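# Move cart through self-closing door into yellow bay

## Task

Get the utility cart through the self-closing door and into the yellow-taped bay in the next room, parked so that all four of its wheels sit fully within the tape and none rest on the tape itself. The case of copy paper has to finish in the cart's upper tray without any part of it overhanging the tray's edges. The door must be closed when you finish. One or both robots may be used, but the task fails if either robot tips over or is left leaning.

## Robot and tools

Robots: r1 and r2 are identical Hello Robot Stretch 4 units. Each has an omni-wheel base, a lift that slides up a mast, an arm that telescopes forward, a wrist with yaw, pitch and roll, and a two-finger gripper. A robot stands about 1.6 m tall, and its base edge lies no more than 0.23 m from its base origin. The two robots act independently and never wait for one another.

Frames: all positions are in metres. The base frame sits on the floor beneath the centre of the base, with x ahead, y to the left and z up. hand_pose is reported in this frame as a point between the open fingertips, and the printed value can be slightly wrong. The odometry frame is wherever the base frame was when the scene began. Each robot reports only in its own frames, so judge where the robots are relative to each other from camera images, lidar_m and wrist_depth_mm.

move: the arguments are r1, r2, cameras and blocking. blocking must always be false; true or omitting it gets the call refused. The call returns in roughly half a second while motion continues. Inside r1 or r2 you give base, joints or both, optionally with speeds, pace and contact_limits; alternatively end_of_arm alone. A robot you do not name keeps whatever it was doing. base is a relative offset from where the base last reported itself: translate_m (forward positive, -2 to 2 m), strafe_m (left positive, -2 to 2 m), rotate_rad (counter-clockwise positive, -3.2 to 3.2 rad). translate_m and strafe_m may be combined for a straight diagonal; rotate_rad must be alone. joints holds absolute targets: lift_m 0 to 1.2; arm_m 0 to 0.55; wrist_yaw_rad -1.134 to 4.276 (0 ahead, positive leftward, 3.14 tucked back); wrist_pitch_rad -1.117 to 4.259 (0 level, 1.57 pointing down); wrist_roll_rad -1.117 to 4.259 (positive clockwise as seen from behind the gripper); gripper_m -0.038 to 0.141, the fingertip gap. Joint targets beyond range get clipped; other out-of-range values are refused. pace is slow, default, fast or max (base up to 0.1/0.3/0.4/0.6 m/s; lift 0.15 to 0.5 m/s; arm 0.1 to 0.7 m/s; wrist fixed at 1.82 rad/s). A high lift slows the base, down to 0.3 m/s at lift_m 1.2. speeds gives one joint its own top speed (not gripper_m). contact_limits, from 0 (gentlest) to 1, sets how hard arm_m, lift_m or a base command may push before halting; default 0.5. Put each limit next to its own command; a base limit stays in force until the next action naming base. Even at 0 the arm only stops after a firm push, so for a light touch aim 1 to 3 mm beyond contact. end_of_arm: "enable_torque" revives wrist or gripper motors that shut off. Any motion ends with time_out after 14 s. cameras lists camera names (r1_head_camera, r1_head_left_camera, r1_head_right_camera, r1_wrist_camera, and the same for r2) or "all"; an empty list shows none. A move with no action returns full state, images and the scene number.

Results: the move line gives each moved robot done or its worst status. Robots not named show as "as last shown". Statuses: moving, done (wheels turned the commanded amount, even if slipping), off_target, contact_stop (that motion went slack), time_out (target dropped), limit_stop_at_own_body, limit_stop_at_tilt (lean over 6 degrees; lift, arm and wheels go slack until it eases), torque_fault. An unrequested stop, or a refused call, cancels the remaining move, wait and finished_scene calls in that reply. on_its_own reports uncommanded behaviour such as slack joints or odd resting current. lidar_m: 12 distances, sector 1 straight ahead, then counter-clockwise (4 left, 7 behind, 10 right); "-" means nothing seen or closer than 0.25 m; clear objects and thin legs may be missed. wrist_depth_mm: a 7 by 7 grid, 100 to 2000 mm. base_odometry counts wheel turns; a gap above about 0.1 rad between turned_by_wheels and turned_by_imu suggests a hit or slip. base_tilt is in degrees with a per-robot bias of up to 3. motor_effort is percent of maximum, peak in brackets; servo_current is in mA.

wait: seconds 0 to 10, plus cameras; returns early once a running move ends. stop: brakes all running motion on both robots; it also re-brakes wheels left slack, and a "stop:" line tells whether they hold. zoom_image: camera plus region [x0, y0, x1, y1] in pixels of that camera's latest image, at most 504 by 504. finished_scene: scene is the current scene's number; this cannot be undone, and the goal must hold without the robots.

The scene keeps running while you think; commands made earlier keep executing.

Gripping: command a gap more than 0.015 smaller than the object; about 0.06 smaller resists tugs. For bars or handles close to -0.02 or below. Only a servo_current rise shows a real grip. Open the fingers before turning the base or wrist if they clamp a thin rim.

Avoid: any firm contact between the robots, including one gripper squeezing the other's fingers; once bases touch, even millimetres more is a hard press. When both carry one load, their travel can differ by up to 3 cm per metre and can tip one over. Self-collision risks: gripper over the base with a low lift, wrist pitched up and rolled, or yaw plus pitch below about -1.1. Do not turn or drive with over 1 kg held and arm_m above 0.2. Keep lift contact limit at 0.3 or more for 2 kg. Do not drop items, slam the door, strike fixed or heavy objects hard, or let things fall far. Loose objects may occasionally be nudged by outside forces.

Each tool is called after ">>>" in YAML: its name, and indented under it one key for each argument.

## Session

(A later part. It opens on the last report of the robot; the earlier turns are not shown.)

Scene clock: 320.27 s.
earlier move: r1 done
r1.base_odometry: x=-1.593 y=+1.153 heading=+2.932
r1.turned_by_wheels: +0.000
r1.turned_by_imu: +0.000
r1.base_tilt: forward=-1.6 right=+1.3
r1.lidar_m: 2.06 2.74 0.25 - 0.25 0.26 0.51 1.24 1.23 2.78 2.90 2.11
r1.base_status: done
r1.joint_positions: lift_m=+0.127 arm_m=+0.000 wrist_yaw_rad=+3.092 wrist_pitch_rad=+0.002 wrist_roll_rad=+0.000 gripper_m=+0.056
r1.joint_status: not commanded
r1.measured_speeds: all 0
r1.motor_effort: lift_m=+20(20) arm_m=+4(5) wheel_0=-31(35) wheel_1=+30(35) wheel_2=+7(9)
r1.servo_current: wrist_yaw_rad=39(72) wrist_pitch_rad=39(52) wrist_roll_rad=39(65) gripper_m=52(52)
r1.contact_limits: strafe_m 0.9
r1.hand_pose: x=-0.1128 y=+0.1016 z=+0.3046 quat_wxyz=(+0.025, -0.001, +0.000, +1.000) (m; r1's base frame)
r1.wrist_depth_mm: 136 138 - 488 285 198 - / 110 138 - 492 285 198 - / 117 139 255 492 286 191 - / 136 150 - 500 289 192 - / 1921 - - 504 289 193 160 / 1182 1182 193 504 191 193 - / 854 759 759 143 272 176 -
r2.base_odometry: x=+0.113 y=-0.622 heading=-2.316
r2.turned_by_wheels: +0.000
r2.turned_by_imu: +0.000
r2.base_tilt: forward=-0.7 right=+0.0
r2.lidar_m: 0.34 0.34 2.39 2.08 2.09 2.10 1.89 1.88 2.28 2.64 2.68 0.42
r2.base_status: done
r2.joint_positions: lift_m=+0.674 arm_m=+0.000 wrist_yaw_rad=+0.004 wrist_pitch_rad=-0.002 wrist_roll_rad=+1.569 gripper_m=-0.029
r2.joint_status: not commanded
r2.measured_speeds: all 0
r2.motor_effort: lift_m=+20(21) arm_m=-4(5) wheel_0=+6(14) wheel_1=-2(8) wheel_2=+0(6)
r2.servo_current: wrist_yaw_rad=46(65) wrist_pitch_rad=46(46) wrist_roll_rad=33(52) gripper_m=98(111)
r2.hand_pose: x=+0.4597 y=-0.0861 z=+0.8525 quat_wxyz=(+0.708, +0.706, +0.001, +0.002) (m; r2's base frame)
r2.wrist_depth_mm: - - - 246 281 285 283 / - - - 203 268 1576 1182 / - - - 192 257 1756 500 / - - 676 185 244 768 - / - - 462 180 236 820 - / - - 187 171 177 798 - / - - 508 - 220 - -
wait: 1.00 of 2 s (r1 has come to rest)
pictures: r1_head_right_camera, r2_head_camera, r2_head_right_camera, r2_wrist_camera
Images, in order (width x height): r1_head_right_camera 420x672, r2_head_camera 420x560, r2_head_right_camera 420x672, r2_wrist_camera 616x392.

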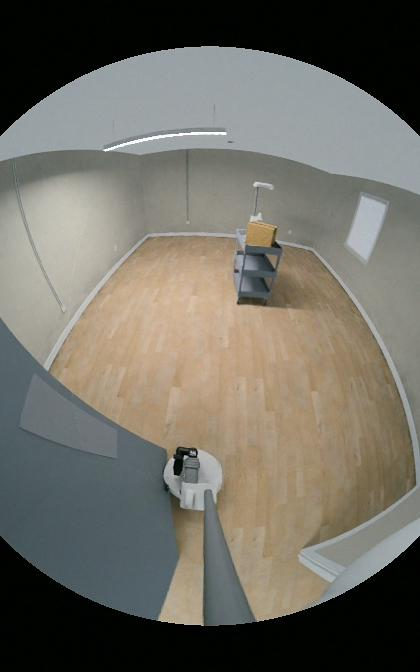

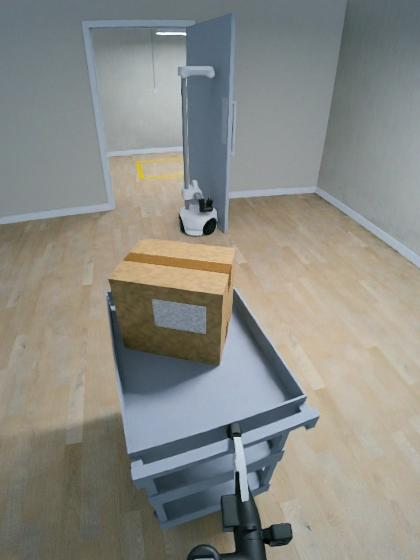

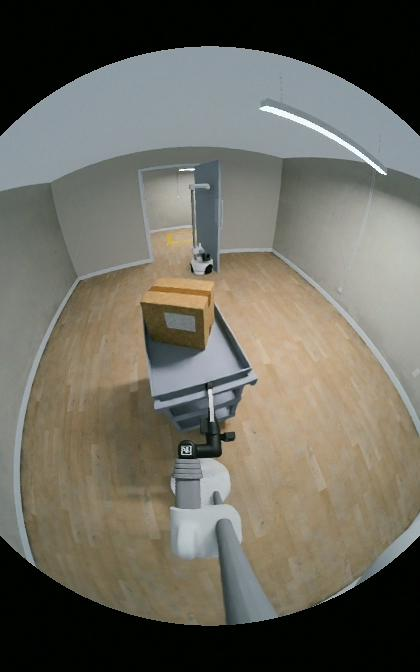

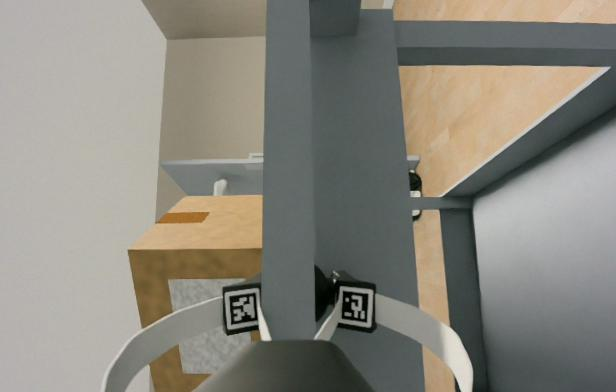

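>>> move:
  r2: {"base":{"rotate_rad":0.13},"pace":"slow"}
  blocking: false

>>> wait:
  seconds: 1

>>> move:
  r2: {"base":{"strafe_m":-0.125},"pace":"slow"}
  blocking: false

>>> wait:
  seconds: 2.2

>>> move:
  r2: {"base":{"rotate_rad":0.14},"pace":"slow"}
  blocking: false

>>> wait:
  seconds: 1
  cameras: ["r1_head_right_camera","r2_head_right_camera","r2_head_camera","r2_wrist_camera"]

Scene clock: 329.43 s.
move: r2 moving
r1: as last shown
r1.lidar_m: 2.04 2.75 0.25 - 0.25 0.25 0.52 1.25 1.23 2.78 2.89 2.09
r1.motor_effort: lift_m=+20(20) arm_m=+4(4) wheel_0=-31(32) wheel_1=+30(30) wheel_2=+7(7)
r1.servo_current: wrist_yaw_rad=59(65) wrist_pitch_rad=39(46) wrist_roll_rad=59(59) gripper_m=46(46)
r1.contact_limits: strafe_m 0.9
r1.wrist_depth_mm: 136 138 - 484 283 198 - / 110 138 - 488 285 199 - / 117 139 254 496 287 191 - / 136 151 - 500 289 191 - / 1983 - - 504 289 193 160 / 1205 1205 194 504 191 193 - / 842 750 759 143 271 175 -
r2.base_odometry: x=+0.113 y=-0.622 heading=-2.212
r2.turned_by_wheels: +0.105
r2.turned_by_imu: +0.102
r2.base_tilt: forward=-0.7 right=+0.1
r2.lidar_m: 0.38 0.38 2.29 2.07 2.13 2.00 1.88 1.91 2.48 2.64 2.69 0.43
r2.base_status: rotate_rad moving
r2.joint_positions: lift_m=+0.674 arm_m=+0.000 wrist_yaw_rad=-0.008 wrist_pitch_rad=-0.002 wrist_roll_rad=+1.569 gripper_m=-0.029
r2.joint_status: not commanded
r2.measured_speeds: translate_m=+0.002 strafe_m=+0.001 rotate_rad=+0.246 lift_m=+0.000 arm_m=+0.000 wrist_yaw_rad=+0.003 wrist_pitch_rad=+0.000 wrist_roll_rad=+0.000
r2.motor_effort: lift_m=+20(21) arm_m=-3(4) wheel_0=-7(10) wheel_1=-4(7) wheel_2=-11(15)
r2.servo_current: wrist_yaw_rad=65(72) wrist_pitch_rad=39(39) wrist_roll_rad=46(52) gripper_m=85(98)
r2.hand_pose: x=+0.4586 y=-0.0898 z=+0.8525 quat_wxyz=(+0.708, +0.706, -0.004, -0.002) (m; r2's base frame)
r2.wrist_depth_mm: - - - 191 254 281 279 / - - - 187 248 1661 1182 / - - - 182 242 1708 - / - - 535 179 236 842 - / - - 469 175 232 809 - / - - 187 171 177 - - / - - 539 - 224 - -
pictures: none

Scene clock: 329.93 s.
earlier move: r2 done
r1.base_odometry: x=-1.593 y=+1.153 heading=+2.932
r1.turned_by_wheels: +0.000
r1.turned_by_imu: +0.000
r1.base_tilt: forward=-1.6 right=+1.3
r1.lidar_m: 2.04 2.76 0.25 - 0.25 0.25 0.50 1.26 1.23 2.79 2.92 2.09
r1.base_status: not commanded
r1.joint_positions: lift_m=+0.127 arm_m=+0.000 wrist_yaw_rad=+3.092 wrist_pitch_rad=+0.002 wrist_roll_rad=+0.000 gripper_m=+0.056
r1.joint_status: not commanded
r1.measured_speeds: all 0
r1.motor_effort: lift_m=+20(20) arm_m=+4(4) wheel_0=-31(32) wheel_1=+30(30) wheel_2=+7(7)
r1.servo_current: wrist_yaw_rad=52(65) wrist_pitch_rad=46(52) wrist_roll_rad=39(59) gripper_m=39(46)
r1.contact_limits: strafe_m 0.9
r1.hand_pose: x=-0.1128 y=+0.1016 z=+0.3046 quat_wxyz=(+0.025, -0.001, +0.000, +1.000) (m; r1's base frame)
r1.wrist_depth_mm: 136 138 - 484 282 198 - / 110 138 - 492 285 198 - / 117 138 256 492 287 191 - / 136 151 - 496 289 192 - / 1983 - - 500 287 193 160 / 1182 1205 193 504 191 192 - / 842 759 750 143 272 175 -
r2.base_odometry: x=+0.113 y=-0.622 heading=-2.187
r2.turned_by_wheels: +0.025
r2.turned_by_imu: +0.024
r2.base_tilt: forward=-0.7 right=+0.0
r2.lidar_m: 0.37 0.40 2.25 2.08 2.17 2.02 1.88 1.94 2.49 2.64 2.69 0.42
r2.base_status: done
r2.joint_positions: lift_m=+0.674 arm_m=+0.000 wrist_yaw_rad=+0.003 wrist_pitch_rad=-0.002 wrist_roll_rad=+1.569 gripper_m=-0.029
r2.joint_status: not commanded
r2.measured_speeds: all 0
r2.motor_effort: lift_m=+20(21) arm_m=-2(4) wheel_0=+0(10) wheel_1=-5(7) wheel_2=-1(15)
r2.servo_current: wrist_yaw_rad=39(72) wrist_pitch_rad=46(46) wrist_roll_rad=46(65) gripper_m=85(98)
r2.hand_pose: x=+0.4595 y=-0.0866 z=+0.8525 quat_wxyz=(+0.708, +0.706, +0.000, +0.002) (m; r2's base frame)
r2.wrist_depth_mm: - - - 178 237 1618 1160 / - - - 235 236 1708 569 / - - - 176 234 831 - / - - 477 231 234 831 - / - - 484 173 231 831 - / - - 187 171 179 - - / - - 580 - 228 - -
wait: 0.50 of 1 s (r2 has come to rest)
pictures: none

Scene clock: 330.43 s.
move: r2 moving
r1: as last shown
r1.lidar_m: 2.03 2.75 0.25 - 0.25 0.26 0.54 1.25 1.25 2.78 2.89 2.09
r1.motor_effort: lift_m=+20(20) arm_m=+4(4) wheel_0=-32(32) wheel_1=+30(30) wheel_2=+7(7)
r1.servo_current: wrist_yaw_rad=59(65) wrist_pitch_rad=46(46) wrist_roll_rad=52(59) gripper_m=33(46)
r1.contact_limits: strafe_m 0.9
r1.wrist_depth_mm: 136 138 - 484 283 198 - / 110 138 - 492 285 199 - / 117 139 255 496 286 191 - / 136 150 - 500 290 191 - / 1921 - - 496 291 192 160 / 1160 1182 194 504 190 192 - / 854 750 759 143 272 175 -
r2.base_odometry: x=+0.102 y=-0.614 heading=-2.187
r2.turned_by_wheels: +0.000
r2.turned_by_imu: +0.000
r2.base_tilt: forward=-0.7 right=+0.0
r2.lidar_m: 0.38 0.40 2.27 2.09 2.16 2.02 1.88 1.91 2.50 2.63 2.68 0.45
r2.base_status: strafe_m moving
r2.joint_positions: lift_m=+0.674 arm_m=+0.000 wrist_yaw_rad=+0.003 wrist_pitch_rad=-0.002 wrist_roll_rad=+1.569 gripper_m=-0.029
r2.joint_status: not commanded
r2.measured_speeds: translate_m=+0.000 strafe_m=-0.056 rotate_rad=-0.001 lift_m=+0.000 arm_m=+0.000 wrist_yaw_rad=+0.000 wrist_pitch_rad=+0.000 wrist_roll_rad=+0.000
r2.motor_effort: lift_m=+20(21) arm_m=-1(2) wheel_0=+10(11) wheel_1=-10(10) wheel_2=+0(1)
r2.servo_current: wrist_yaw_rad=39(52) wrist_pitch_rad=46(46) wrist_roll_rad=52(59) gripper_m=91(91)
r2.hand_pose: x=+0.4595 y=-0.0866 z=+0.8525 quat_wxyz=(+0.708, +0.706, +0.000, +0.002) (m; r2's base frame)
r2.wrist_depth_mm: - - - 178 238 1576 1138 / - - - 236 236 1708 569 / - - - 175 235 831 - / - - 480 232 233 820 - / - - 480 173 231 809 - / - - 186 171 177 - - / - - 580 - 228 - -
pictures: none

Scene clock: 332.33 s.
earlier move: r2 done
r1.base_odometry: x=-1.593 y=+1.153 heading=+2.932
r1.turned_by_wheels: +0.000
r1.turned_by_imu: +0.000
r1.base_tilt: forward=-1.6 right=+1.3
r1.lidar_m: 2.03 2.77 0.25 - 0.25 0.25 0.51 1.24 1.23 2.79 2.89 2.10
r1.base_status: not commanded
r1.joint_positions: lift_m=+0.127 arm_m=+0.000 wrist_yaw_rad=+3.092 wrist_pitch_rad=+0.002 wrist_roll_rad=+0.000 gripper_m=+0.056
r1.joint_status: not commanded
r1.measured_speeds: all 0
r1.motor_effort: lift_m=+20(20) arm_m=+4(4) wheel_0=-31(32) wheel_1=+30(30) wheel_2=+7(8)
r1.servo_current: wrist_yaw_rad=46(65) wrist_pitch_rad=39(52) wrist_roll_rad=46(65) gripper_m=39(52)
r1.contact_limits: strafe_m 0.9
r1.hand_pose: x=-0.1128 y=+0.1016 z=+0.3046 quat_wxyz=(+0.025, -0.001, +0.000, +1.000) (m; r1's base frame)
r1.wrist_depth_mm: 136 138 - 488 282 198 - / 110 138 - 492 285 199 - / 117 139 256 492 287 191 - / 136 151 - 496 290 192 - / 1983 - - 504 291 193 161 / 1205 1205 195 504 191 193 - / 842 750 750 143 271 176 -
r2.base_odometry: x=+0.012 y=-0.550 heading=-2.187
r2.turned_by_wheels: +0.000
r2.turned_by_imu: +0.000
r2.base_tilt: forward=-0.7 right=+0.0
r2.lidar_m: 0.37 0.36 2.37 2.18 2.26 2.00 1.84 1.90 2.52 2.51 2.58 0.46
r2.base_status: done
r2.joint_positions: lift_m=+0.674 arm_m=+0.000 wrist_yaw_rad=+0.003 wrist_pitch_rad=-0.002 wrist_roll_rad=+1.569 gripper_m=-0.029
r2.joint_status: not commanded
r2.measured_speeds: all 0
r2.motor_effort: lift_m=+20(21) arm_m=+3(3) wheel_0=+4(16) wheel_1=-3(10) wheel_2=+0(2)
r2.servo_current: wrist_yaw_rad=52(59) wrist_pitch_rad=39(46) wrist_roll_rad=52(59) gripper_m=91(98)
r2.hand_pose: x=+0.4595 y=-0.0866 z=+0.8525 quat_wxyz=(+0.708, +0.706, +0.000, +0.002) (m; r2's base frame)
r2.wrist_depth_mm: - - - 208 276 281 279 / - - - 200 264 1708 1182 / - - - 190 254 1756 - / - - 634 184 244 842 - / - 496 466 179 236 820 - / - - 186 171 177 798 - / - - 512 - - - -
wait: 1.90 of 2.2 s (r2 has come to rest)
pictures: none

Scene clock: 332.83 s.
move: r2 moving
r1: as last shown
r1.lidar_m: 2.04 2.72 0.25 - 0.25 0.25 0.52 1.25 1.21 2.77 2.90 2.07
r1.servo_current: wrist_yaw_rad=52(52) wrist_pitch_rad=39(52) wrist_roll_rad=46(59) gripper_m=39(46)
r1.contact_limits: strafe_m 0.9
r1.wrist_depth_mm: 136 138 - 484 283 198 - / 110 138 - 492 286 199 - / 117 138 256 496 287 191 - / 136 150 - 496 289 192 - / 1983 - - 504 289 193 160 / 1205 1205 194 504 190 193 - / 854 759 768 143 271 175 -
r2.base_odometry: x=+0.012 y=-0.550 heading=-2.078
r2.turned_by_wheels: +0.108
r2.turned_by_imu: +0.105
r2.base_tilt: forward=-0.7 right=+0.1
r2.lidar_m: 0.38 0.38 2.28 2.20 2.35 1.96 1.86 1.99 2.62 2.52 2.63 0.44
r2.base_status: rotate_rad moving
r2.joint_positions: lift_m=+0.674 arm_m=+0.000 wrist_yaw_rad=-0.007 wrist_pitch_rad=-0.002 wrist_roll_rad=+1.569 gripper_m=-0.029
r2.joint_status: not commanded
r2.measured_speeds: translate_m=+0.000 strafe_m=+0.002 rotate_rad=+0.269 lift_m=+0.000 arm_m=+0.000 wrist_yaw_rad=+0.000 wrist_pitch_rad=+0.000 wrist_roll_rad=+0.000
r2.motor_effort: lift_m=+21(21) arm_m=+3(4) wheel_0=-7(11) wheel_1=-5(8) wheel_2=-12(14)
r2.servo_current: wrist_yaw_rad=52(65) wrist_pitch_rad=39(39) wrist_roll_rad=59(59) gripper_m=85(98)
r2.hand_pose: x=+0.4586 y=-0.0895 z=+0.8525 quat_wxyz=(+0.708, +0.706, -0.003, -0.002) (m; r2's base frame)
r2.wrist_depth_mm: - - - 185 246 1397 1118 / - - - 182 242 1708 1182 / - - - 178 238 809 - / - - 504 233 236 842 - / - - 480 174 232 809 - / - - 186 171 177 - - / - - 564 - 226 - -
pictures: none

Scene clock: 333.37 s.
earlier move: r2 done
r1.base_odometry: x=-1.593 y=+1.153 heading=+2.932
r1.turned_by_wheels: +0.000
r1.turned_by_imu: +0.000
r1.base_tilt: forward=-1.6 right=+1.3
r1.lidar_m: 2.03 2.76 0.25 - 0.25 0.25 0.54 1.25 1.21 2.78 2.91 2.07
r1.base_status: not commanded
r1.joint_positions: lift_m=+0.127 arm_m=+0.000 wrist_yaw_rad=+3.092 wrist_pitch_rad=+0.002 wrist_roll_rad=+0.000 gripper_m=+0.056
r1.joint_status: not commanded
r1.measured_speeds: all 0
r1.motor_effort: lift_m=+20(20) arm_m=+4(4) wheel_0=-31(32) wheel_1=+30(30) wheel_2=+7(8)
r1.servo_current: wrist_yaw_rad=59(59) wrist_pitch_rad=52(52) wrist_roll_rad=59(59) gripper_m=39(46)
r1.contact_limits: strafe_m 0.9
r1.hand_pose: x=-0.1128 y=+0.1016 z=+0.3046 quat_wxyz=(+0.025, -0.001, +0.000, +1.000) (m; r1's base frame)
r1.wrist_depth_mm: 136 138 - 484 283 199 - / 110 138 - 492 285 199 - / 117 139 256 496 287 191 - / 136 150 - 496 289 192 - / 1983 - - 504 290 192 161 / 1182 1182 193 500 191 193 - / 854 750 759 143 271 176 -
r2.base_odometry: x=+0.012 y=-0.550 heading=-2.048
r2.turned_by_wheels: +0.031
r2.turned_by_imu: +0.030
r2.base_tilt: forward=-0.7 right=+0.0
r2.lidar_m: 0.38 0.41 2.29 2.19 2.37 1.94 1.87 2.00 2.58 2.52 2.68 0.44
r2.base_status: done
r2.joint_positions: lift_m=+0.674 arm_m=+0.000 wrist_yaw_rad=+0.001 wrist_pitch_rad=-0.002 wrist_roll_rad=+1.569 gripper_m=-0.029
r2.joint_status: not commanded
r2.measured_speeds: all 0
r2.motor_effort: lift_m=+20(21) arm_m=+2(4) wheel_0=-2(11) wheel_1=-4(8) wheel_2=-4(14)
r2.servo_current: wrist_yaw_rad=46(65) wrist_pitch_rad=39(46) wrist_roll_rad=39(59) gripper_m=85(98)
r2.hand_pose: x=+0.4594 y=-0.0871 z=+0.8525 quat_wxyz=(+0.708, +0.706, +0.000, +0.001) (m; r2's base frame)
r2.wrist_depth_mm: - - - 172 232 1576 1182 / - - - 171 231 1756 554 / - - 609 171 231 768 - / - - 466 230 230 831 - / - - 492 171 230 831 - / - - 186 171 179 - - / - - 615 - 229 - -
wait: 0.53 of 1 s (r2 has come to rest)
pictures: r1_head_right_camera, r2_head_camera, r2_head_right_camera, r2_wrist_camera
Images, in order (width x height): r1_head_right_camera 420x672, r2_head_camera 420x560, r2_head_right_camera 420x672, r2_wrist_camera 616x392.

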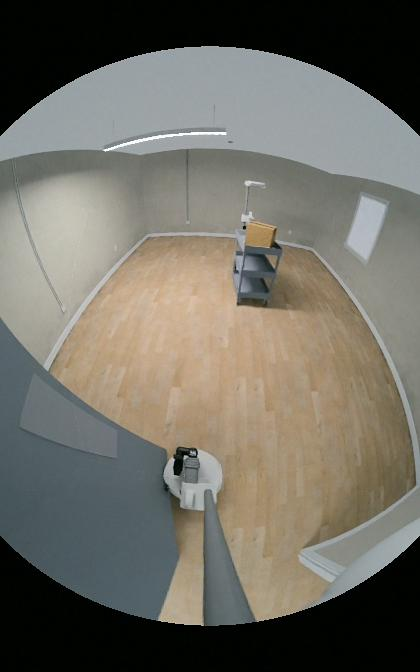

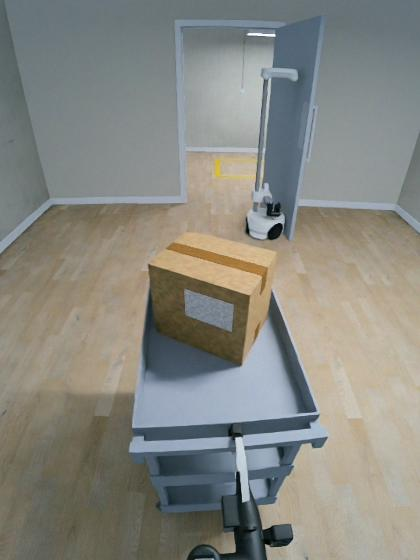

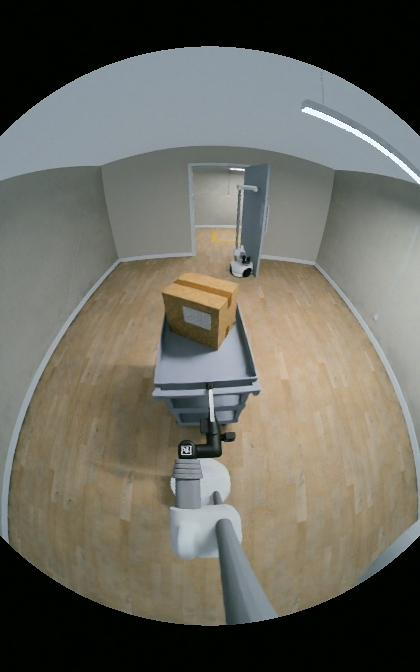

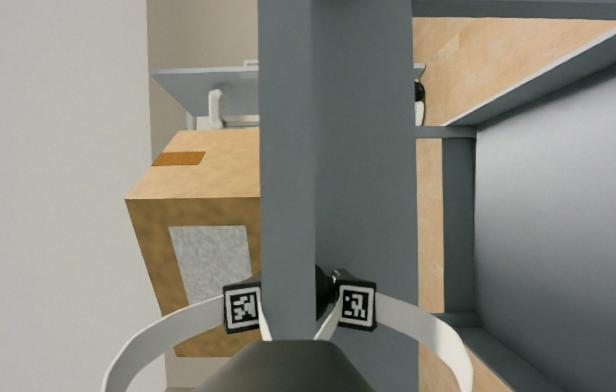

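>>> move:
  r2: {"base":{"translate_m":0.1,"strafe_m":0.05},"pace":"slow"}
  blocking: false

>>> wait:
  seconds: 2

>>> move:
  r2: {"base":{"translate_m":0.7}}
  blocking: false

>>> wait:
  seconds: 4
  cameras: ["r1_head_right_camera","r2_head_right_camera","r2_head_camera","r2_wrist_camera"]

Scene clock: 345.23 s.
move: r2 moving
r1: as last shown
r1.lidar_m: 2.03 2.75 0.25 - 0.25 0.25 0.51 1.26 1.22 2.78 2.90 2.08
r1.motor_effort: lift_m=+20(20) arm_m=+4(4) wheel_0=-31(32) wheel_1=+30(30) wheel_2=+7(7)
r1.servo_current: wrist_yaw_rad=39(65) wrist_pitch_rad=46(46) wrist_roll_rad=33(72) gripper_m=46(46)
r1.contact_limits: strafe_m 0.9
r1.wrist_depth_mm: 136 138 - 484 283 198 - / 110 138 - 492 287 200 - / 117 139 255 496 289 191 - / 136 150 - 496 286 192 - / 1921 - - 500 290 193 160 / 1182 1160 194 504 191 193 - / 854 750 750 143 271 175 -
r2.base_odometry: x=+0.012 y=-0.564 heading=-2.048
r2.turned_by_wheels: +0.000
r2.turned_by_imu: +0.000
r2.base_tilt: forward=-0.7 right=+0.1
r2.lidar_m: 0.38 0.39 2.27 2.19 2.36 1.95 1.88 2.00 2.56 2.53 2.66 0.42
r2.base_status: translate_m moving; strafe_m moving
r2.joint_positions: lift_m=+0.674 arm_m=+0.000 wrist_yaw_rad=-0.001 wrist_pitch_rad=-0.002 wrist_roll_rad=+1.569 gripper_m=-0.029
r2.joint_status: not commanded
r2.measured_speeds: translate_m=+0.049 strafe_m=+0.024 rotate_rad=+0.002 lift_m=+0.000 arm_m=+0.000 wrist_yaw_rad=-0.011 wrist_pitch_rad=+0.000 wrist_roll_rad=+0.000
r2.motor_effort: lift_m=+21(21) arm_m=-3(4) wheel_0=+4(8) wheel_1=+8(8) wheel_2=-14(14)
r2.servo_current: wrist_yaw_rad=33(46) wrist_pitch_rad=33(52) wrist_roll_rad=39(59) gripper_m=91(91)
r2.hand_pose: x=+0.4592 y=-0.0878 z=+0.8525 quat_wxyz=(+0.708, +0.706, -0.001, +0.000) (m; r2's base frame)
r2.wrist_depth_mm: - - - 173 235 1618 1160 / - - - 173 233 1708 539 / - - 615 172 231 798 - / - - 462 231 231 820 - / - - 488 171 230 820 - / - - 186 170 178 - - / - - 591 - 229 - -
pictures: none

Scene clock: 347.03 s.
earlier move: r2 done
r1.base_odometry: x=-1.593 y=+1.153 heading=+2.932
r1.turned_by_wheels: +0.000
r1.turned_by_imu: +0.000
r1.base_tilt: forward=-1.6 right=+1.3
r1.lidar_m: 1.94 2.75 0.25 - 0.25 0.25 0.53 1.25 1.22 2.79 2.92 1.98
r1.base_status: not commanded
r1.joint_positions: lift_m=+0.127 arm_m=+0.000 wrist_yaw_rad=+3.092 wrist_pitch_rad=+0.002 wrist_roll_rad=+0.000 gripper_m=+0.056
r1.joint_status: not commanded
r1.measured_speeds: all 0
r1.motor_effort: lift_m=+20(20) arm_m=+4(4) wheel_0=-31(32) wheel_1=+30(30) wheel_2=+7(8)
r1.servo_current: wrist_yaw_rad=46(72) wrist_pitch_rad=46(46) wrist_roll_rad=52(72) gripper_m=46(46)
r1.contact_limits: strafe_m 0.9
r1.hand_pose: x=-0.1128 y=+0.1016 z=+0.3046 quat_wxyz=(+0.025, -0.001, +0.000, +1.000) (m; r1's base frame)
r1.wrist_depth_mm: 136 138 - 484 282 198 - / 110 138 - 488 286 198 - / 117 138 255 496 287 191 - / 136 150 - 492 289 191 - / 1921 - - 500 290 192 160 / 1205 1205 193 508 191 192 - / 842 750 759 143 271 176 -
r2.base_odometry: x=+0.010 y=-0.662 heading=-2.048
r2.turned_by_wheels: +0.000
r2.turned_by_imu: +0.000
r2.base_tilt: forward=-0.7 right=+0.1
r2.lidar_m: 0.38 0.42 2.22 2.13 2.30 2.01 1.96 2.09 2.64 2.55 2.74 0.43
r2.base_status: done
r2.joint_positions: lift_m=+0.674 arm_m=+0.000 wrist_yaw_rad=-0.003 wrist_pitch_rad=-0.002 wrist_roll_rad=+1.569 gripper_m=-0.029
r2.joint_status: not commanded
r2.measured_speeds: all 0
r2.motor_effort: lift_m=+20(21) arm_m=-3(4) wheel_0=+3(8) wheel_1=+4(8) wheel_2=-9(15)
r2.servo_current: wrist_yaw_rad=33(65) wrist_pitch_rad=39(52) wrist_roll_rad=39(59) gripper_m=85(98)
r2.hand_pose: x=+0.4590 y=-0.0883 z=+0.8525 quat_wxyz=(+0.708, +0.706, -0.002, +0.000) (m; r2's base frame)
r2.wrist_depth_mm: - - - 166 225 1661 1205 / - - - 167 226 1756 - / - - 564 168 228 798 - / - 480 466 228 228 820 - / - - 504 170 229 831 - / - - 186 170 178 - - / - - - - 231 1618 -
wait: 1.80 of 2 s (r2 has come to rest)
pictures: none

Scene clock: 347.53 s.
move: r2 moving
r1: as last shown
r1.lidar_m: 1.92 2.72 0.25 - 0.25 0.25 0.48 1.24 1.24 2.78 2.91 1.96
r1.motor_effort: lift_m=+20(20) arm_m=+4(4) wheel_0=-31(32) wheel_1=+29(30) wheel_2=+7(8)
r1.servo_current: wrist_yaw_rad=46(52) wrist_pitch_rad=39(46) wrist_roll_rad=39(65) gripper_m=39(46)
r1.contact_limits: strafe_m 0.9
r1.wrist_depth_mm: 136 138 - 484 282 198 - / 110 139 - 492 285 199 - / 117 139 256 496 286 191 - / 136 150 - 496 289 192 - / 1921 - - 504 290 192 160 / 1205 1182 194 504 191 193 - / 854 741 768 143 271 175 -
r2.base_odometry: x=-0.004 y=-0.690 heading=-2.047
r2.turned_by_wheels: +0.000
r2.turned_by_imu: +0.000
r2.base_tilt: forward=-0.7 right=+0.1
r2.lidar_m: 0.39 0.41 2.22 2.14 2.31 2.05 2.00 2.14 2.66 2.57 2.75 0.40
r2.base_status: translate_m moving
r2.joint_positions: lift_m=+0.674 arm_m=+0.000 wrist_yaw_rad=-0.003 wrist_pitch_rad=-0.002 wrist_roll_rad=+1.569 gripper_m=-0.029
r2.joint_status: not commanded
r2.measured_speeds: translate_m=+0.122 strafe_m=+0.001 rotate_rad=+0.001 lift_m=+0.000 arm_m=+0.000 wrist_yaw_rad=+0.000 wrist_pitch_rad=+0.000 wrist_roll_rad=+0.000
r2.motor_effort: lift_m=+20(21) arm_m=+1(4) wheel_0=+10(11) wheel_1=+8(9) wheel_2=-16(17)
r2.servo_current: wrist_yaw_rad=52(59) wrist_pitch_rad=46(46) wrist_roll_rad=52(52) gripper_m=91(91)
r2.hand_pose: x=+0.4590 y=-0.0884 z=+0.8525 quat_wxyz=(+0.708, +0.706, -0.002, -0.001) (m; r2's base frame)
r2.wrist_depth_mm: - - - 164 222 1708 1205 / - - - 166 224 1576 - / - - 554 167 226 788 - / - 480 462 226 227 831 - / - - 508 169 229 820 - / - - 187 170 177 - - / - - - - 231 1618 -
pictures: none

Scene clock: 350.87 s.
earlier move: r2 done
r1.base_odometry: x=-1.593 y=+1.153 heading=+2.932
r1.turned_by_wheels: +0.000
r1.turned_by_imu: +0.000
r1.base_tilt: forward=-1.6 right=+1.3
r1.lidar_m: 1.77 2.73 0.25 - 0.25 0.25 0.49 1.26 1.22 2.78 2.92 1.33
r1.base_status: not commanded
r1.joint_positions: lift_m=+0.127 arm_m=+0.000 wrist_yaw_rad=+3.092 wrist_pitch_rad=+0.002 wrist_roll_rad=+0.000 gripper_m=+0.056
r1.joint_status: not commanded
r1.measured_speeds: all 0
r1.motor_effort: lift_m=+20(20) arm_m=+4(4) wheel_0=-31(32) wheel_1=+30(30) wheel_2=+7(8)
r1.servo_current: wrist_yaw_rad=33(65) wrist_pitch_rad=39(52) wrist_roll_rad=46(72) gripper_m=39(52)
r1.contact_limits: strafe_m 0.9
r1.hand_pose: x=-0.1128 y=+0.1016 z=+0.3046 quat_wxyz=(+0.025, -0.001, +0.000, +1.000) (m; r1's base frame)
r1.wrist_depth_mm: 136 138 - 492 282 198 - / 110 139 - 492 286 199 - / 117 139 255 492 286 191 - / 136 151 - 500 289 193 - / 1983 - - 500 289 193 160 / 1229 1160 194 504 191 193 - / 854 750 759 143 271 175 -
r2.base_odometry: x=-0.311 y=-1.284 heading=-2.047
r2.turned_by_wheels: +0.000
r2.turned_by_imu: +0.002
r2.base_tilt: forward=-0.7 right=+0.1
r2.lidar_m: 0.36 0.38 2.19 2.12 2.22 2.76 2.69 2.82 2.67 2.61 2.79 0.44
r2.base_status: done
r2.joint_positions: lift_m=+0.674 arm_m=+0.000 wrist_yaw_rad=+0.000 wrist_pitch_rad=-0.002 wrist_roll_rad=+1.569 gripper_m=-0.029
r2.joint_status: not commanded
r2.measured_speeds: all 0
r2.motor_effort: lift_m=+20(21) arm_m=+4(4) wheel_0=+4(14) wheel_1=+5(9) wheel_2=-1(17)
r2.servo_current: wrist_yaw_rad=46(59) wrist_pitch_rad=39(46) wrist_roll_rad=39(59) gripper_m=85(98)
r2.hand_pose: x=+0.4593 y=-0.0874 z=+0.8525 quat_wxyz=(+0.708, +0.706, -0.001, +0.001) (m; r2's base frame)
r2.wrist_depth_mm: - - - 185 248 262 274 / - - - 182 243 1708 1182 / - - - 179 239 1708 - / - - 512 235 235 842 - / - - 477 174 232 820 - / - - 187 172 177 - - / - - 554 - 226 - -
wait: 3.33 of 4 s (r2 has come to rest)
pictures: r1_head_right_camera, r2_head_camera, r2_head_right_camera, r2_wrist_camera
Images, in order (width x height): r1_head_right_camera 420x672, r2_head_camera 420x560, r2_head_right_camera 420x672, r2_wrist_camera 616x392.

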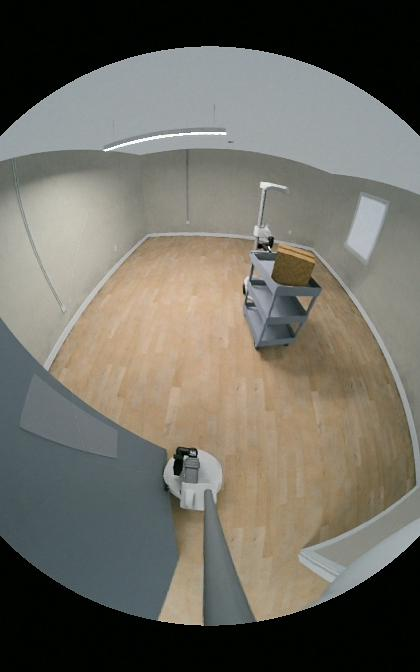

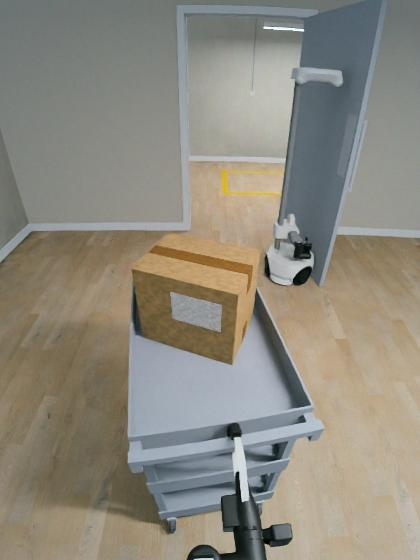

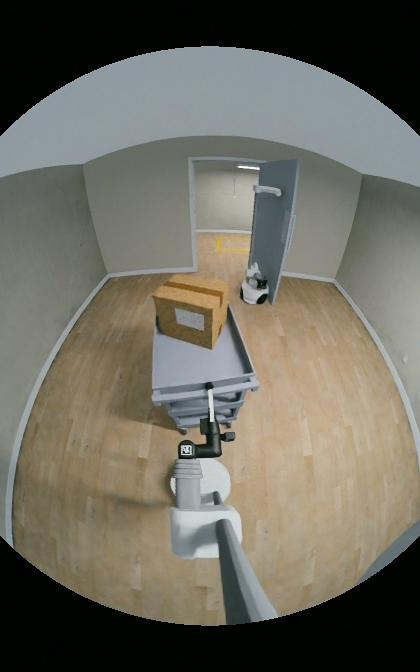

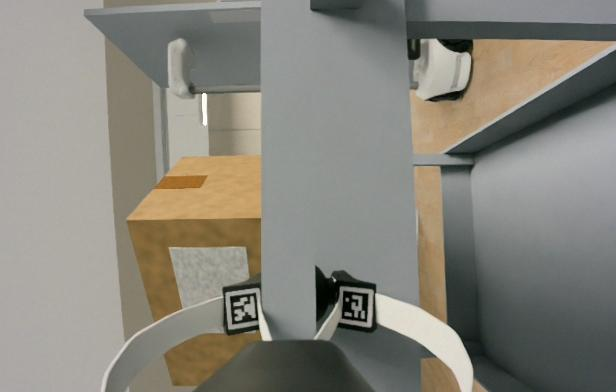

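>>> move:
  r2: {"base":{"strafe_m":0.22,"translate_m":0.1},"pace":"slow"}
  blocking: false

>>> wait:
  seconds: 3.5

>>> move:
  r2: {"base":{"translate_m":0.35}}
  blocking: false

>>> wait:
  seconds: 3
  cameras: ["r1_head_right_camera","r2_head_right_camera","r2_head_camera","r2_wrist_camera"]

Scene clock: 363.23 s.
move: r2 moving
r1: as last shown
r1.lidar_m: 1.74 2.73 0.25 - 0.25 0.25 0.54 1.26 1.23 2.79 2.91 1.32
r1.motor_effort: lift_m=+20(20) arm_m=+4(4) wheel_0=-32(32) wheel_1=+30(30) wheel_2=+7(7)
r1.servo_current: wrist_yaw_rad=52(59) wrist_pitch_rad=46(46) wrist_roll_rad=26(59) gripper_m=39(39)
r1.contact_limits: strafe_m 0.9
r1.wrist_depth_mm: 136 138 - 484 283 198 - / 110 138 - 492 287 199 - / 117 139 254 496 286 190 - / 135 150 - 496 287 193 - / 1921 - - 500 289 193 160 / 1229 1182 193 508 191 193 - / 842 759 759 143 271 175 -
r2.base_odometry: x=-0.303 y=-1.293 heading=-2.048
r2.turned_by_wheels: -0.001
r2.turned_by_imu: +0.000
r2.base_tilt: forward=-0.7 right=+0.1
r2.lidar_m: 0.36 0.39 2.16 2.12 2.26 2.76 2.67 2.84 2.69 2.62 2.78 0.45
r2.base_status: translate_m moving; strafe_m moving
r2.joint_positions: lift_m=+0.674 arm_m=+0.000 wrist_yaw_rad=-0.001 wrist_pitch_rad=-0.002 wrist_roll_rad=+1.569 gripper_m=-0.029
r2.joint_status: not commanded
r2.measured_speeds: translate_m=+0.020 strafe_m=+0.044 rotate_rad=+0.000 lift_m=+0.000 arm_m=+0.000 wrist_yaw_rad=-0.012 wrist_pitch_rad=+0.000 wrist_roll_rad=+0.000
r2.motor_effort: lift_m=+20(20) arm_m=+4(4) wheel_0=-11(11) wheel_1=+7(10) wheel_2=-9(9)
r2.servo_current: wrist_yaw_rad=39(52) wrist_pitch_rad=33(46) wrist_roll_rad=46(59) gripper_m=91(91)
r2.hand_pose: x=+0.4592 y=-0.0876 z=+0.8525 quat_wxyz=(+0.708, +0.706, -0.001, +0.000) (m; r2's base frame)
r2.wrist_depth_mm: - - - 187 250 278 276 / - - - 184 244 1756 1182 / - - - 180 240 1756 - / - - 521 236 236 842 - / - - 473 174 232 820 - / - - 186 171 177 - - / - - 559 - 225 - -
pictures: none

Scene clock: 366.43 s.
earlier move: r2 done
r1.base_odometry: x=-1.593 y=+1.153 heading=+2.932
r1.turned_by_wheels: +0.000
r1.turned_by_imu: +0.000
r1.base_tilt: forward=-1.6 right=+1.3
r1.lidar_m: 4.94 2.74 0.25 - 0.25 0.25 0.51 1.24 1.24 2.77 2.92 1.31
r1.base_status: not commanded
r1.joint_positions: lift_m=+0.127 arm_m=+0.000 wrist_yaw_rad=+3.092 wrist_pitch_rad=+0.002 wrist_roll_rad=+0.000 gripper_m=+0.056
r1.joint_status: not commanded
r1.measured_speeds: all 0
r1.motor_effort: lift_m=+20(20) arm_m=+4(4) wheel_0=-31(32) wheel_1=+30(30) wheel_2=+7(8)
r1.servo_current: wrist_yaw_rad=72(72) wrist_pitch_rad=46(52) wrist_roll_rad=59(65) gripper_m=46(52)
r1.contact_limits: strafe_m 0.9
r1.hand_pose: x=-0.1128 y=+0.1016 z=+0.3046 quat_wxyz=(+0.025, -0.001, +0.000, +1.000) (m; r1's base frame)
r1.wrist_depth_mm: 136 138 - 484 282 197 - / 110 138 - 492 285 199 - / 117 139 256 492 287 190 - / 136 151 - 504 289 192 - / 1983 - - 504 289 193 160 / 1182 1205 194 508 191 192 - / 842 750 750 143 270 175 -
r2.base_odometry: x=-0.161 y=-1.473 heading=-2.048
r2.turned_by_wheels: +0.000
r2.turned_by_imu: +0.000
r2.base_tilt: forward=-0.7 right=+0.1
r2.lidar_m: 0.40 0.44 1.96 1.89 2.01 2.82 2.76 2.90 2.92 2.82 3.01 0.41
r2.base_status: done
r2.joint_positions: lift_m=+0.674 arm_m=+0.000 wrist_yaw_rad=-0.003 wrist_pitch_rad=-0.002 wrist_roll_rad=+1.569 gripper_m=-0.029
r2.joint_status: not commanded
r2.measured_speeds: all 0
r2.motor_effort: lift_m=+20(20) arm_m=+4(4) wheel_0=-6(11) wheel_1=+2(10) wheel_2=-6(11)
r2.servo_current: wrist_yaw_rad=52(59) wrist_pitch_rad=39(46) wrist_roll_rad=52(59) gripper_m=91(98)
r2.hand_pose: x=+0.4590 y=-0.0884 z=+0.8525 quat_wxyz=(+0.708, +0.706, -0.002, -0.001) (m; r2's base frame)
r2.wrist_depth_mm: - - - 149 203 1708 574 / - - 580 153 208 768 - / - 504 462 156 213 768 - / - - 473 161 220 - - / - - 549 167 227 854 - / - - 187 171 178 - - / - - - - - 1618 492
wait: 3.20 of 3.5 s (r2 has come to rest)
pictures: none

Scene clock: 366.93 s.
move: r2 moving
r1: as last shown
r1.lidar_m: 4.98 2.74 0.25 - 0.25 0.25 0.54 1.26 1.22 2.78 2.87 1.27
r1.motor_effort: lift_m=+20(20) arm_m=+4(4) wheel_0=-32(32) wheel_1=+30(30) wheel_2=+7(7)
r1.servo_current: wrist_yaw_rad=65(72) wrist_pitch_rad=46(52) wrist_roll_rad=52(65) gripper_m=46(46)
r1.contact_limits: strafe_m 0.9
r1.wrist_depth_mm: 136 138 - 488 282 198 - / 110 138 - 492 286 199 - / 117 139 255 488 286 190 - / 136 150 - 496 290 191 - / 1983 - - 504 289 193 160 / 1205 1182 193 508 191 191 - / 842 768 759 143 271 176 -
r2.base_odometry: x=-0.176 y=-1.501 heading=-2.048
r2.turned_by_wheels: +0.000
r2.turned_by_imu: +0.000
r2.base_tilt: forward=-0.7 right=+0.1
r2.lidar_m: 0.42 0.44 1.95 1.90 2.00 2.86 2.76 2.96 2.92 2.85 3.04 0.42
r2.base_status: translate_m moving
r2.joint_positions: lift_m=+0.674 arm_m=+0.000 wrist_yaw_rad=-0.003 wrist_pitch_rad=-0.002 wrist_roll_rad=+1.569 gripper_m=-0.029
r2.joint_status: not commanded
r2.measured_speeds: translate_m=+0.122 strafe_m=+0.000 rotate_rad=+0.001 lift_m=+0.000 arm_m=+0.000 wrist_yaw_rad=+0.006 wrist_pitch_rad=+0.000 wrist_roll_rad=+0.000
r2.motor_effort: lift_m=+20(20) arm_m=+4(4) wheel_0=+10(13) wheel_1=+9(9) wheel_2=-16(17)
r2.servo_current: wrist_yaw_rad=52(52) wrist_pitch_rad=46(46) wrist_roll_rad=39(59) gripper_m=85(91)
r2.hand_pose: x=+0.4590 y=-0.0882 z=+0.8525 quat_wxyz=(+0.708, +0.706, -0.002, +0.000) (m; r2's base frame)
r2.wrist_depth_mm: - - - 145 200 1618 - / - - 569 151 206 759 - / - 504 455 154 212 809 - / - - 477 159 219 - - / - - 549 165 226 - - / - - 187 169 177 - - / - - - - - 1499 488
pictures: none

Scene clock: 369.10 s.
earlier move: r2 done
r1.base_odometry: x=-1.593 y=+1.153 heading=+2.932
r1.turned_by_wheels: +0.000
r1.turned_by_imu: +0.000
r1.base_tilt: forward=-1.6 right=+1.3
r1.lidar_m: 4.97 2.75 0.25 - 0.25 0.25 0.52 1.27 1.22 2.79 1.12 1.02
r1.base_status: not commanded
r1.joint_positions: lift_m=+0.127 arm_m=+0.000 wrist_yaw_rad=+3.092 wrist_pitch_rad=+0.002 wrist_roll_rad=+0.000 gripper_m=+0.056
r1.joint_status: not commanded
r1.measured_speeds: all 0
r1.motor_effort: lift_m=+20(20) arm_m=+4(4) wheel_0=-31(32) wheel_1=+30(30) wheel_2=+7(7)
r1.servo_current: wrist_yaw_rad=46(72) wrist_pitch_rad=39(52) wrist_roll_rad=33(72) gripper_m=39(46)
r1.contact_limits: strafe_m 0.9
r1.hand_pose: x=-0.1128 y=+0.1016 z=+0.3046 quat_wxyz=(+0.025, -0.001, +0.000, +1.000) (m; r1's base frame)
r1.wrist_depth_mm: 136 138 - 484 282 198 - / 110 138 - 492 286 198 - / 117 139 256 496 287 191 - / 136 150 - 500 287 192 - / 1983 - - 500 290 193 160 / 1205 1182 194 500 190 191 - / 854 759 750 143 272 175 -
r2.base_odometry: x=-0.322 y=-1.784 heading=-2.047
r2.turned_by_wheels: +0.000
r2.turned_by_imu: +0.002
r2.base_tilt: forward=-0.7 right=+0.0
r2.lidar_m: 0.40 0.42 1.92 1.88 1.99 2.86 3.12 3.30 2.96 2.86 3.03 0.41
r2.base_status: done
r2.joint_positions: lift_m=+0.674 arm_m=+0.000 wrist_yaw_rad=+0.002 wrist_pitch_rad=-0.002 wrist_roll_rad=+1.569 gripper_m=-0.029
r2.joint_status: not commanded
r2.measured_speeds: all 0
r2.motor_effort: lift_m=+20(20) arm_m=+4(4) wheel_0=+4(14) wheel_1=+3(11) wheel_2=-2(17)
r2.servo_current: wrist_yaw_rad=46(59) wrist_pitch_rad=46(46) wrist_roll_rad=46(65) gripper_m=91(91)
r2.hand_pose: x=+0.4594 y=-0.0869 z=+0.8525 quat_wxyz=(+0.708, +0.706, +0.000, +0.001) (m; r2's base frame)
r2.wrist_depth_mm: - - - 158 213 1464 1229 / - - - 160 216 1499 - / - - 512 163 220 798 - / - 484 462 165 224 - - / - - 517 168 229 - - / - - 186 170 177 - - / - - - - 235 1661 -
wait: 2.17 of 3 s (r2 has come to rest)
pictures: r1_head_right_camera, r2_head_camera, r2_head_right_camera, r2_wrist_camera
Images, in order (width x height): r1_head_right_camera 420x672, r2_head_camera 420x560, r2_head_right_camera 420x672, r2_wrist_camera 616x392.

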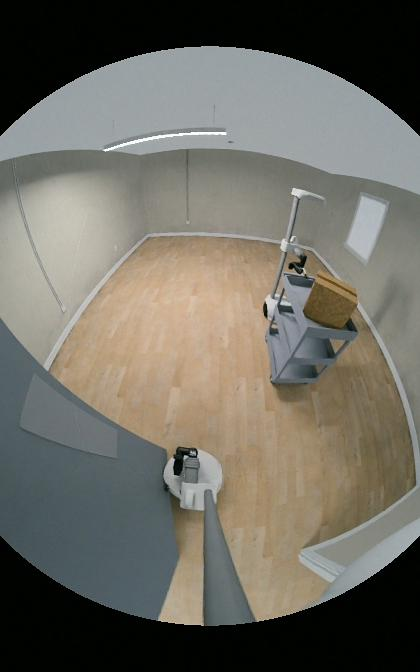

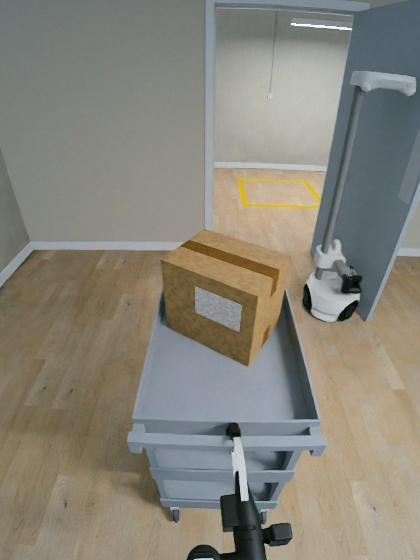

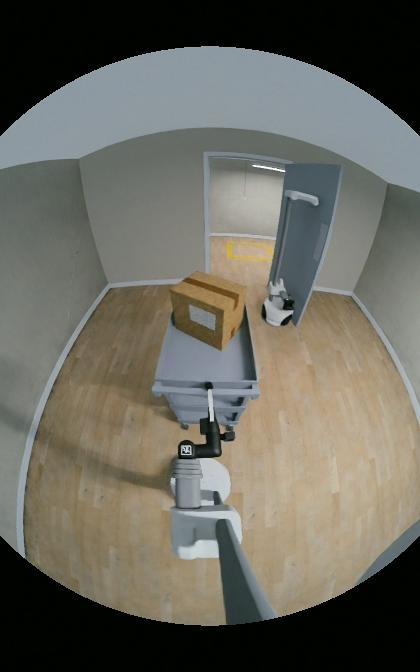

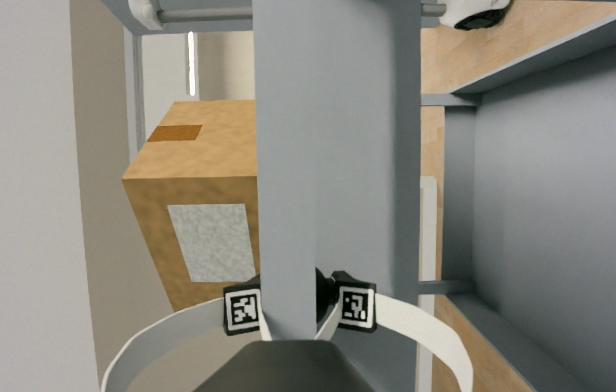

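>>> move:
  r2: {"base":{"strafe_m":-0.42,"translate_m":-0.55},"pace":"slow"}
  blocking: false

>>> wait:
  seconds: 8
  cameras: ["r2_head_right_camera","r2_head_camera","r2_wrist_camera"]

Scene clock: 382.90 s.
move: r2 moving
r1: as last shown
r1.lidar_m: 4.99 2.76 0.25 - 0.25 0.25 0.52 1.27 1.21 2.78 1.09 1.03
r1.motor_effort: lift_m=+20(20) arm_m=+4(4) wheel_0=-32(32) wheel_1=+30(30) wheel_2=+7(8)
r1.servo_current: wrist_yaw_rad=46(72) wrist_pitch_rad=39(46) wrist_roll_rad=59(65) gripper_m=33(46)
r1.contact_limits: strafe_m 0.9
r1.wrist_depth_mm: 136 138 - 484 282 198 - / 110 138 - 492 285 200 - / 117 138 256 492 286 191 - / 136 150 - 500 290 192 - / 1983 - - 500 289 192 160 / 1229 1182 194 508 191 193 - / 866 750 750 142 272 175 -
r2.base_odometry: x=-0.324 y=-1.771 heading=-2.046
r2.turned_by_wheels: +0.001
r2.turned_by_imu: +0.001
r2.base_tilt: forward=-0.6 right=+0.0
r2.lidar_m: 0.40 0.42 1.93 1.88 2.01 2.91 3.11 3.30 2.93 2.86 3.08 0.42
r2.base_status: translate_m moving; strafe_m moving
r2.joint_positions: lift_m=+0.674 arm_m=+0.000 wrist_yaw_rad=+0.003 wrist_pitch_rad=-0.002 wrist_roll_rad=+1.569 gripper_m=-0.029
r2.joint_status: not commanded
r2.measured_speeds: translate_m=-0.042 strafe_m=-0.032 rotate_rad=-0.002 lift_m=+0.000 arm_m=+0.000 wrist_yaw_rad=+0.000 wrist_pitch_rad=+0.000 wrist_roll_rad=+0.000
r2.motor_effort: lift_m=+20(20) arm_m=+4(4) wheel_0=+7(9) wheel_1=-8(8) wheel_2=+13(13)
r2.servo_current: wrist_yaw_rad=39(59) wrist_pitch_rad=39(46) wrist_roll_rad=52(52) gripper_m=85(91)
r2.hand_pose: x=+0.4595 y=-0.0865 z=+0.8525 quat_wxyz=(+0.708, +0.706, +0.000, +0.002) (m; r2's base frame)
r2.wrist_depth_mm: - - - 158 214 1537 1182 / - - - 160 217 1464 - / - - 517 163 220 809 - / - 480 459 166 224 - - / - - 521 168 229 - - / - - 186 170 177 - - / - - - - 236 1661 -
pictures: none

Scene clock: 390.53 s.
earlier move: r2 done
r1.base_odometry: x=-1.593 y=+1.153 heading=+2.932
r1.turned_by_wheels: +0.000
r1.turned_by_imu: +0.000
r1.base_tilt: forward=-1.6 right=+1.3
r1.lidar_m: 1.59 2.74 0.25 - 0.25 0.25 0.51 1.25 1.23 2.78 2.88 1.38
r1.base_status: not commanded
r1.joint_positions: lift_m=+0.127 arm_m=+0.000 wrist_yaw_rad=+3.092 wrist_pitch_rad=+0.002 wrist_roll_rad=+0.000 gripper_m=+0.056
r1.joint_status: not commanded
r1.measured_speeds: all 0
r1.motor_effort: lift_m=+20(20) arm_m=+4(4) wheel_0=-31(32) wheel_1=+30(30) wheel_2=+7(8)
r1.servo_current: wrist_yaw_rad=52(72) wrist_pitch_rad=39(52) wrist_roll_rad=46(72) gripper_m=39(52)
r1.contact_limits: strafe_m 0.9
r1.hand_pose: x=-0.1128 y=+0.1016 z=+0.3046 quat_wxyz=(+0.025, -0.001, +0.000, +1.000) (m; r1's base frame)
r1.wrist_depth_mm: 136 138 - 484 283 198 - / 110 139 - 496 286 198 - / 117 139 256 496 287 191 - / 136 150 - 496 287 191 - / 1983 - - 500 289 193 161 / 1182 1205 193 504 191 193 - / 866 768 750 143 272 175 -
r2.base_odometry: x=-0.443 y=-1.103 heading=-2.047
r2.turned_by_wheels: +0.000
r2.turned_by_imu: +0.000
r2.base_tilt: forward=-0.8 right=+0.1
r2.lidar_m: 0.32 0.31 2.39 2.34 2.46 2.66 2.58 2.73 2.48 2.41 2.55 0.48
r2.base_status: done
r2.joint_positions: lift_m=+0.674 arm_m=+0.000 wrist_yaw_rad=+0.003 wrist_pitch_rad=-0.002 wrist_roll_rad=+1.569 gripper_m=-0.029
r2.joint_status: not commanded
r2.measured_speeds: all 0
r2.motor_effort: lift_m=+20(20) arm_m=+3(4) wheel_0=+4(10) wheel_1=-4(9) wheel_2=+6(14)
r2.servo_current: wrist_yaw_rad=52(65) wrist_pitch_rad=39(46) wrist_roll_rad=39(59) gripper_m=78(98)
r2.hand_pose: x=+0.4595 y=-0.0866 z=+0.8525 quat_wxyz=(+0.708, +0.706, +0.000, +0.002) (m; r2's base frame)
r2.wrist_depth_mm: - - - 242 - 1661 1182 / - - - 224 301 310 310 / - - - 207 274 1708 496 / - - - 195 257 1808 - / - - 564 183 239 809 - / - 459 186 171 177 788 - / - 469 469 - 216 - -
wait: 7.63 of 8 s (r2 has come to rest)
pictures: r2_head_camera, r2_head_right_camera, r2_wrist_camera
Images, in order (width x height): r2_head_camera 420x560, r2_head_right_camera 420x672, r2_wrist_camera 616x392.

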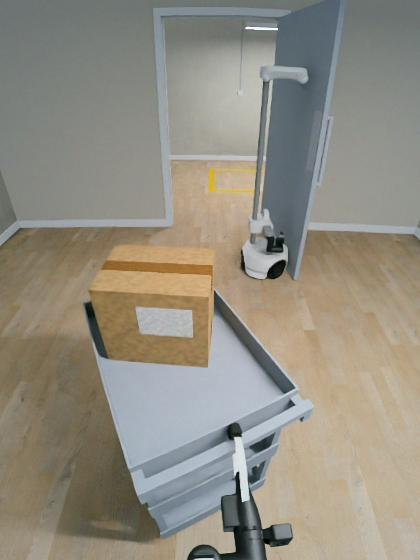

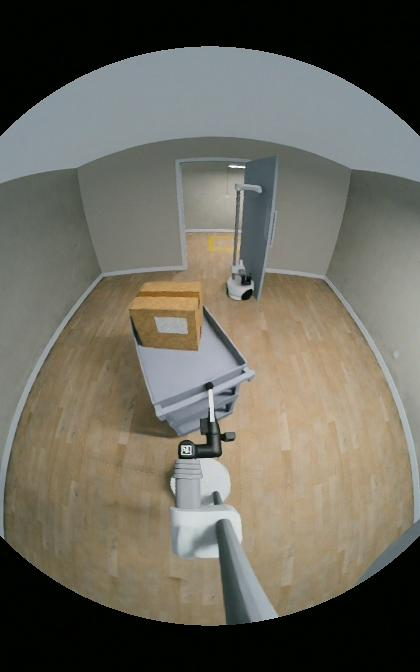

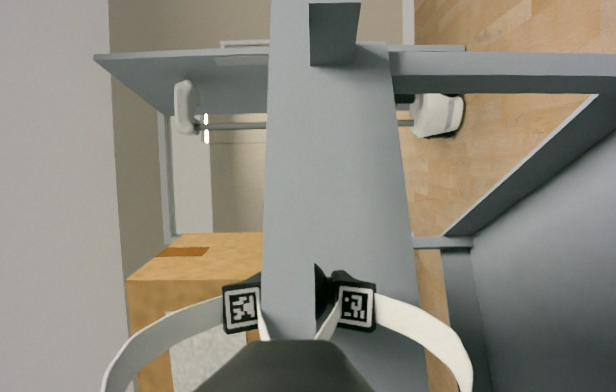

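>>> move:
  r2: {"base":{"translate_m":-0.5},"pace":"slow"}
  r1: {"base":{"translate_m":0.1,"strafe_m":0.04},"pace":"slow","contact_limits":{"translate_m":0.9}}
  blocking: false

>>> wait:
  seconds: 2.5

>>> wait:
  seconds: 5
  cameras: ["r1_head_right_camera","r2_head_camera"]

Scene clock: 407.97 s.
move: r1 contact_stop; r2 moving
r1.base_odometry: x=-1.600 y=+1.154 heading=+2.948
r1.turned_by_wheels: +0.016
r1.turned_by_imu: +0.019
r1.base_tilt: forward=-1.5 right=+1.3
r1.lidar_m: 1.58 2.71 0.25 - 0.25 0.25 0.55 1.24 1.23 2.78 2.91 1.39
r1.base_status: translate_m contact_stop; strafe_m contact_stop
r1.joint_positions: lift_m=+0.127 arm_m=+0.000 wrist_yaw_rad=+3.092 wrist_pitch_rad=+0.002 wrist_roll_rad=+0.000 gripper_m=+0.056
r1.joint_status: not commanded
r1.measured_speeds: translate_m=+0.011 strafe_m=-0.007 rotate_rad=+0.055 lift_m=+0.000 arm_m=+0.000 wrist_yaw_rad=+0.000 wrist_pitch_rad=+0.000 wrist_roll_rad=+0.000
r1.on_its_own: the wheels are slack since a contact_stop
r1.motor_effort: lift_m=+20(20) arm_m=+4(4) wheel_0=-3(33) wheel_1=+7(35) wheel_2=+0(7)
r1.servo_current: wrist_yaw_rad=46(65) wrist_pitch_rad=46(46) wrist_roll_rad=65(65) gripper_m=39(46)
r1.contact_limits: translate_m 0.9
r1.hand_pose: x=-0.1128 y=+0.1016 z=+0.3046 quat_wxyz=(+0.025, -0.001, +0.000, +1.000) (m; r1's base frame)
r1.wrist_depth_mm: - 138 - 500 283 199 - / 111 138 - 504 289 198 - / 115 139 259 512 290 191 - / 136 152 - 517 294 191 - / 1921 - - 521 293 192 160 / 1182 1205 194 521 191 191 - / 842 759 750 153 274 175 -
r2.base_odometry: x=-0.437 y=-1.092 heading=-2.047
r2.turned_by_wheels: +0.000
r2.turned_by_imu: +0.000
r2.base_tilt: forward=-0.7 right=+0.0
r2.lidar_m: 0.32 0.32 2.41 2.34 2.48 2.63 2.56 2.73 2.48 2.41 2.58 0.47
r2.base_status: translate_m moving
r2.joint_positions: lift_m=+0.674 arm_m=+0.000 wrist_yaw_rad=+0.003 wrist_pitch_rad=-0.002 wrist_roll_rad=+1.569 gripper_m=-0.029
r2.joint_status: not commanded
r2.measured_speeds: translate_m=-0.049 strafe_m=+0.000 rotate_rad=-0.003 lift_m=+0.000 arm_m=+0.000 wrist_yaw_rad=+0.000 wrist_pitch_rad=+0.000 wrist_roll_rad=+0.000
r2.motor_effort: lift_m=+20(20) arm_m=+4(4) wheel_0=-6(6) wheel_1=-9(9) wheel_2=+11(13)
r2.servo_current: wrist_yaw_rad=52(65) wrist_pitch_rad=39(46) wrist_roll_rad=52(59) gripper_m=85(98)
r2.hand_pose: x=+0.4595 y=-0.0866 z=+0.8525 quat_wxyz=(+0.708, +0.706, +0.000, +0.002) (m; r2's base frame)
r2.wrist_depth_mm: - - - 244 - 1661 1182 / - - - 223 300 312 309 / - - - 207 274 1661 504 / - - - 195 257 1921 - / - - 559 183 239 809 - / - 459 186 171 177 798 - / - 473 469 - 216 - -
pictures: none

not run: a stop that you did not command came earlier in this reply.

not run: a stop that you did not command came earlier in this reply.


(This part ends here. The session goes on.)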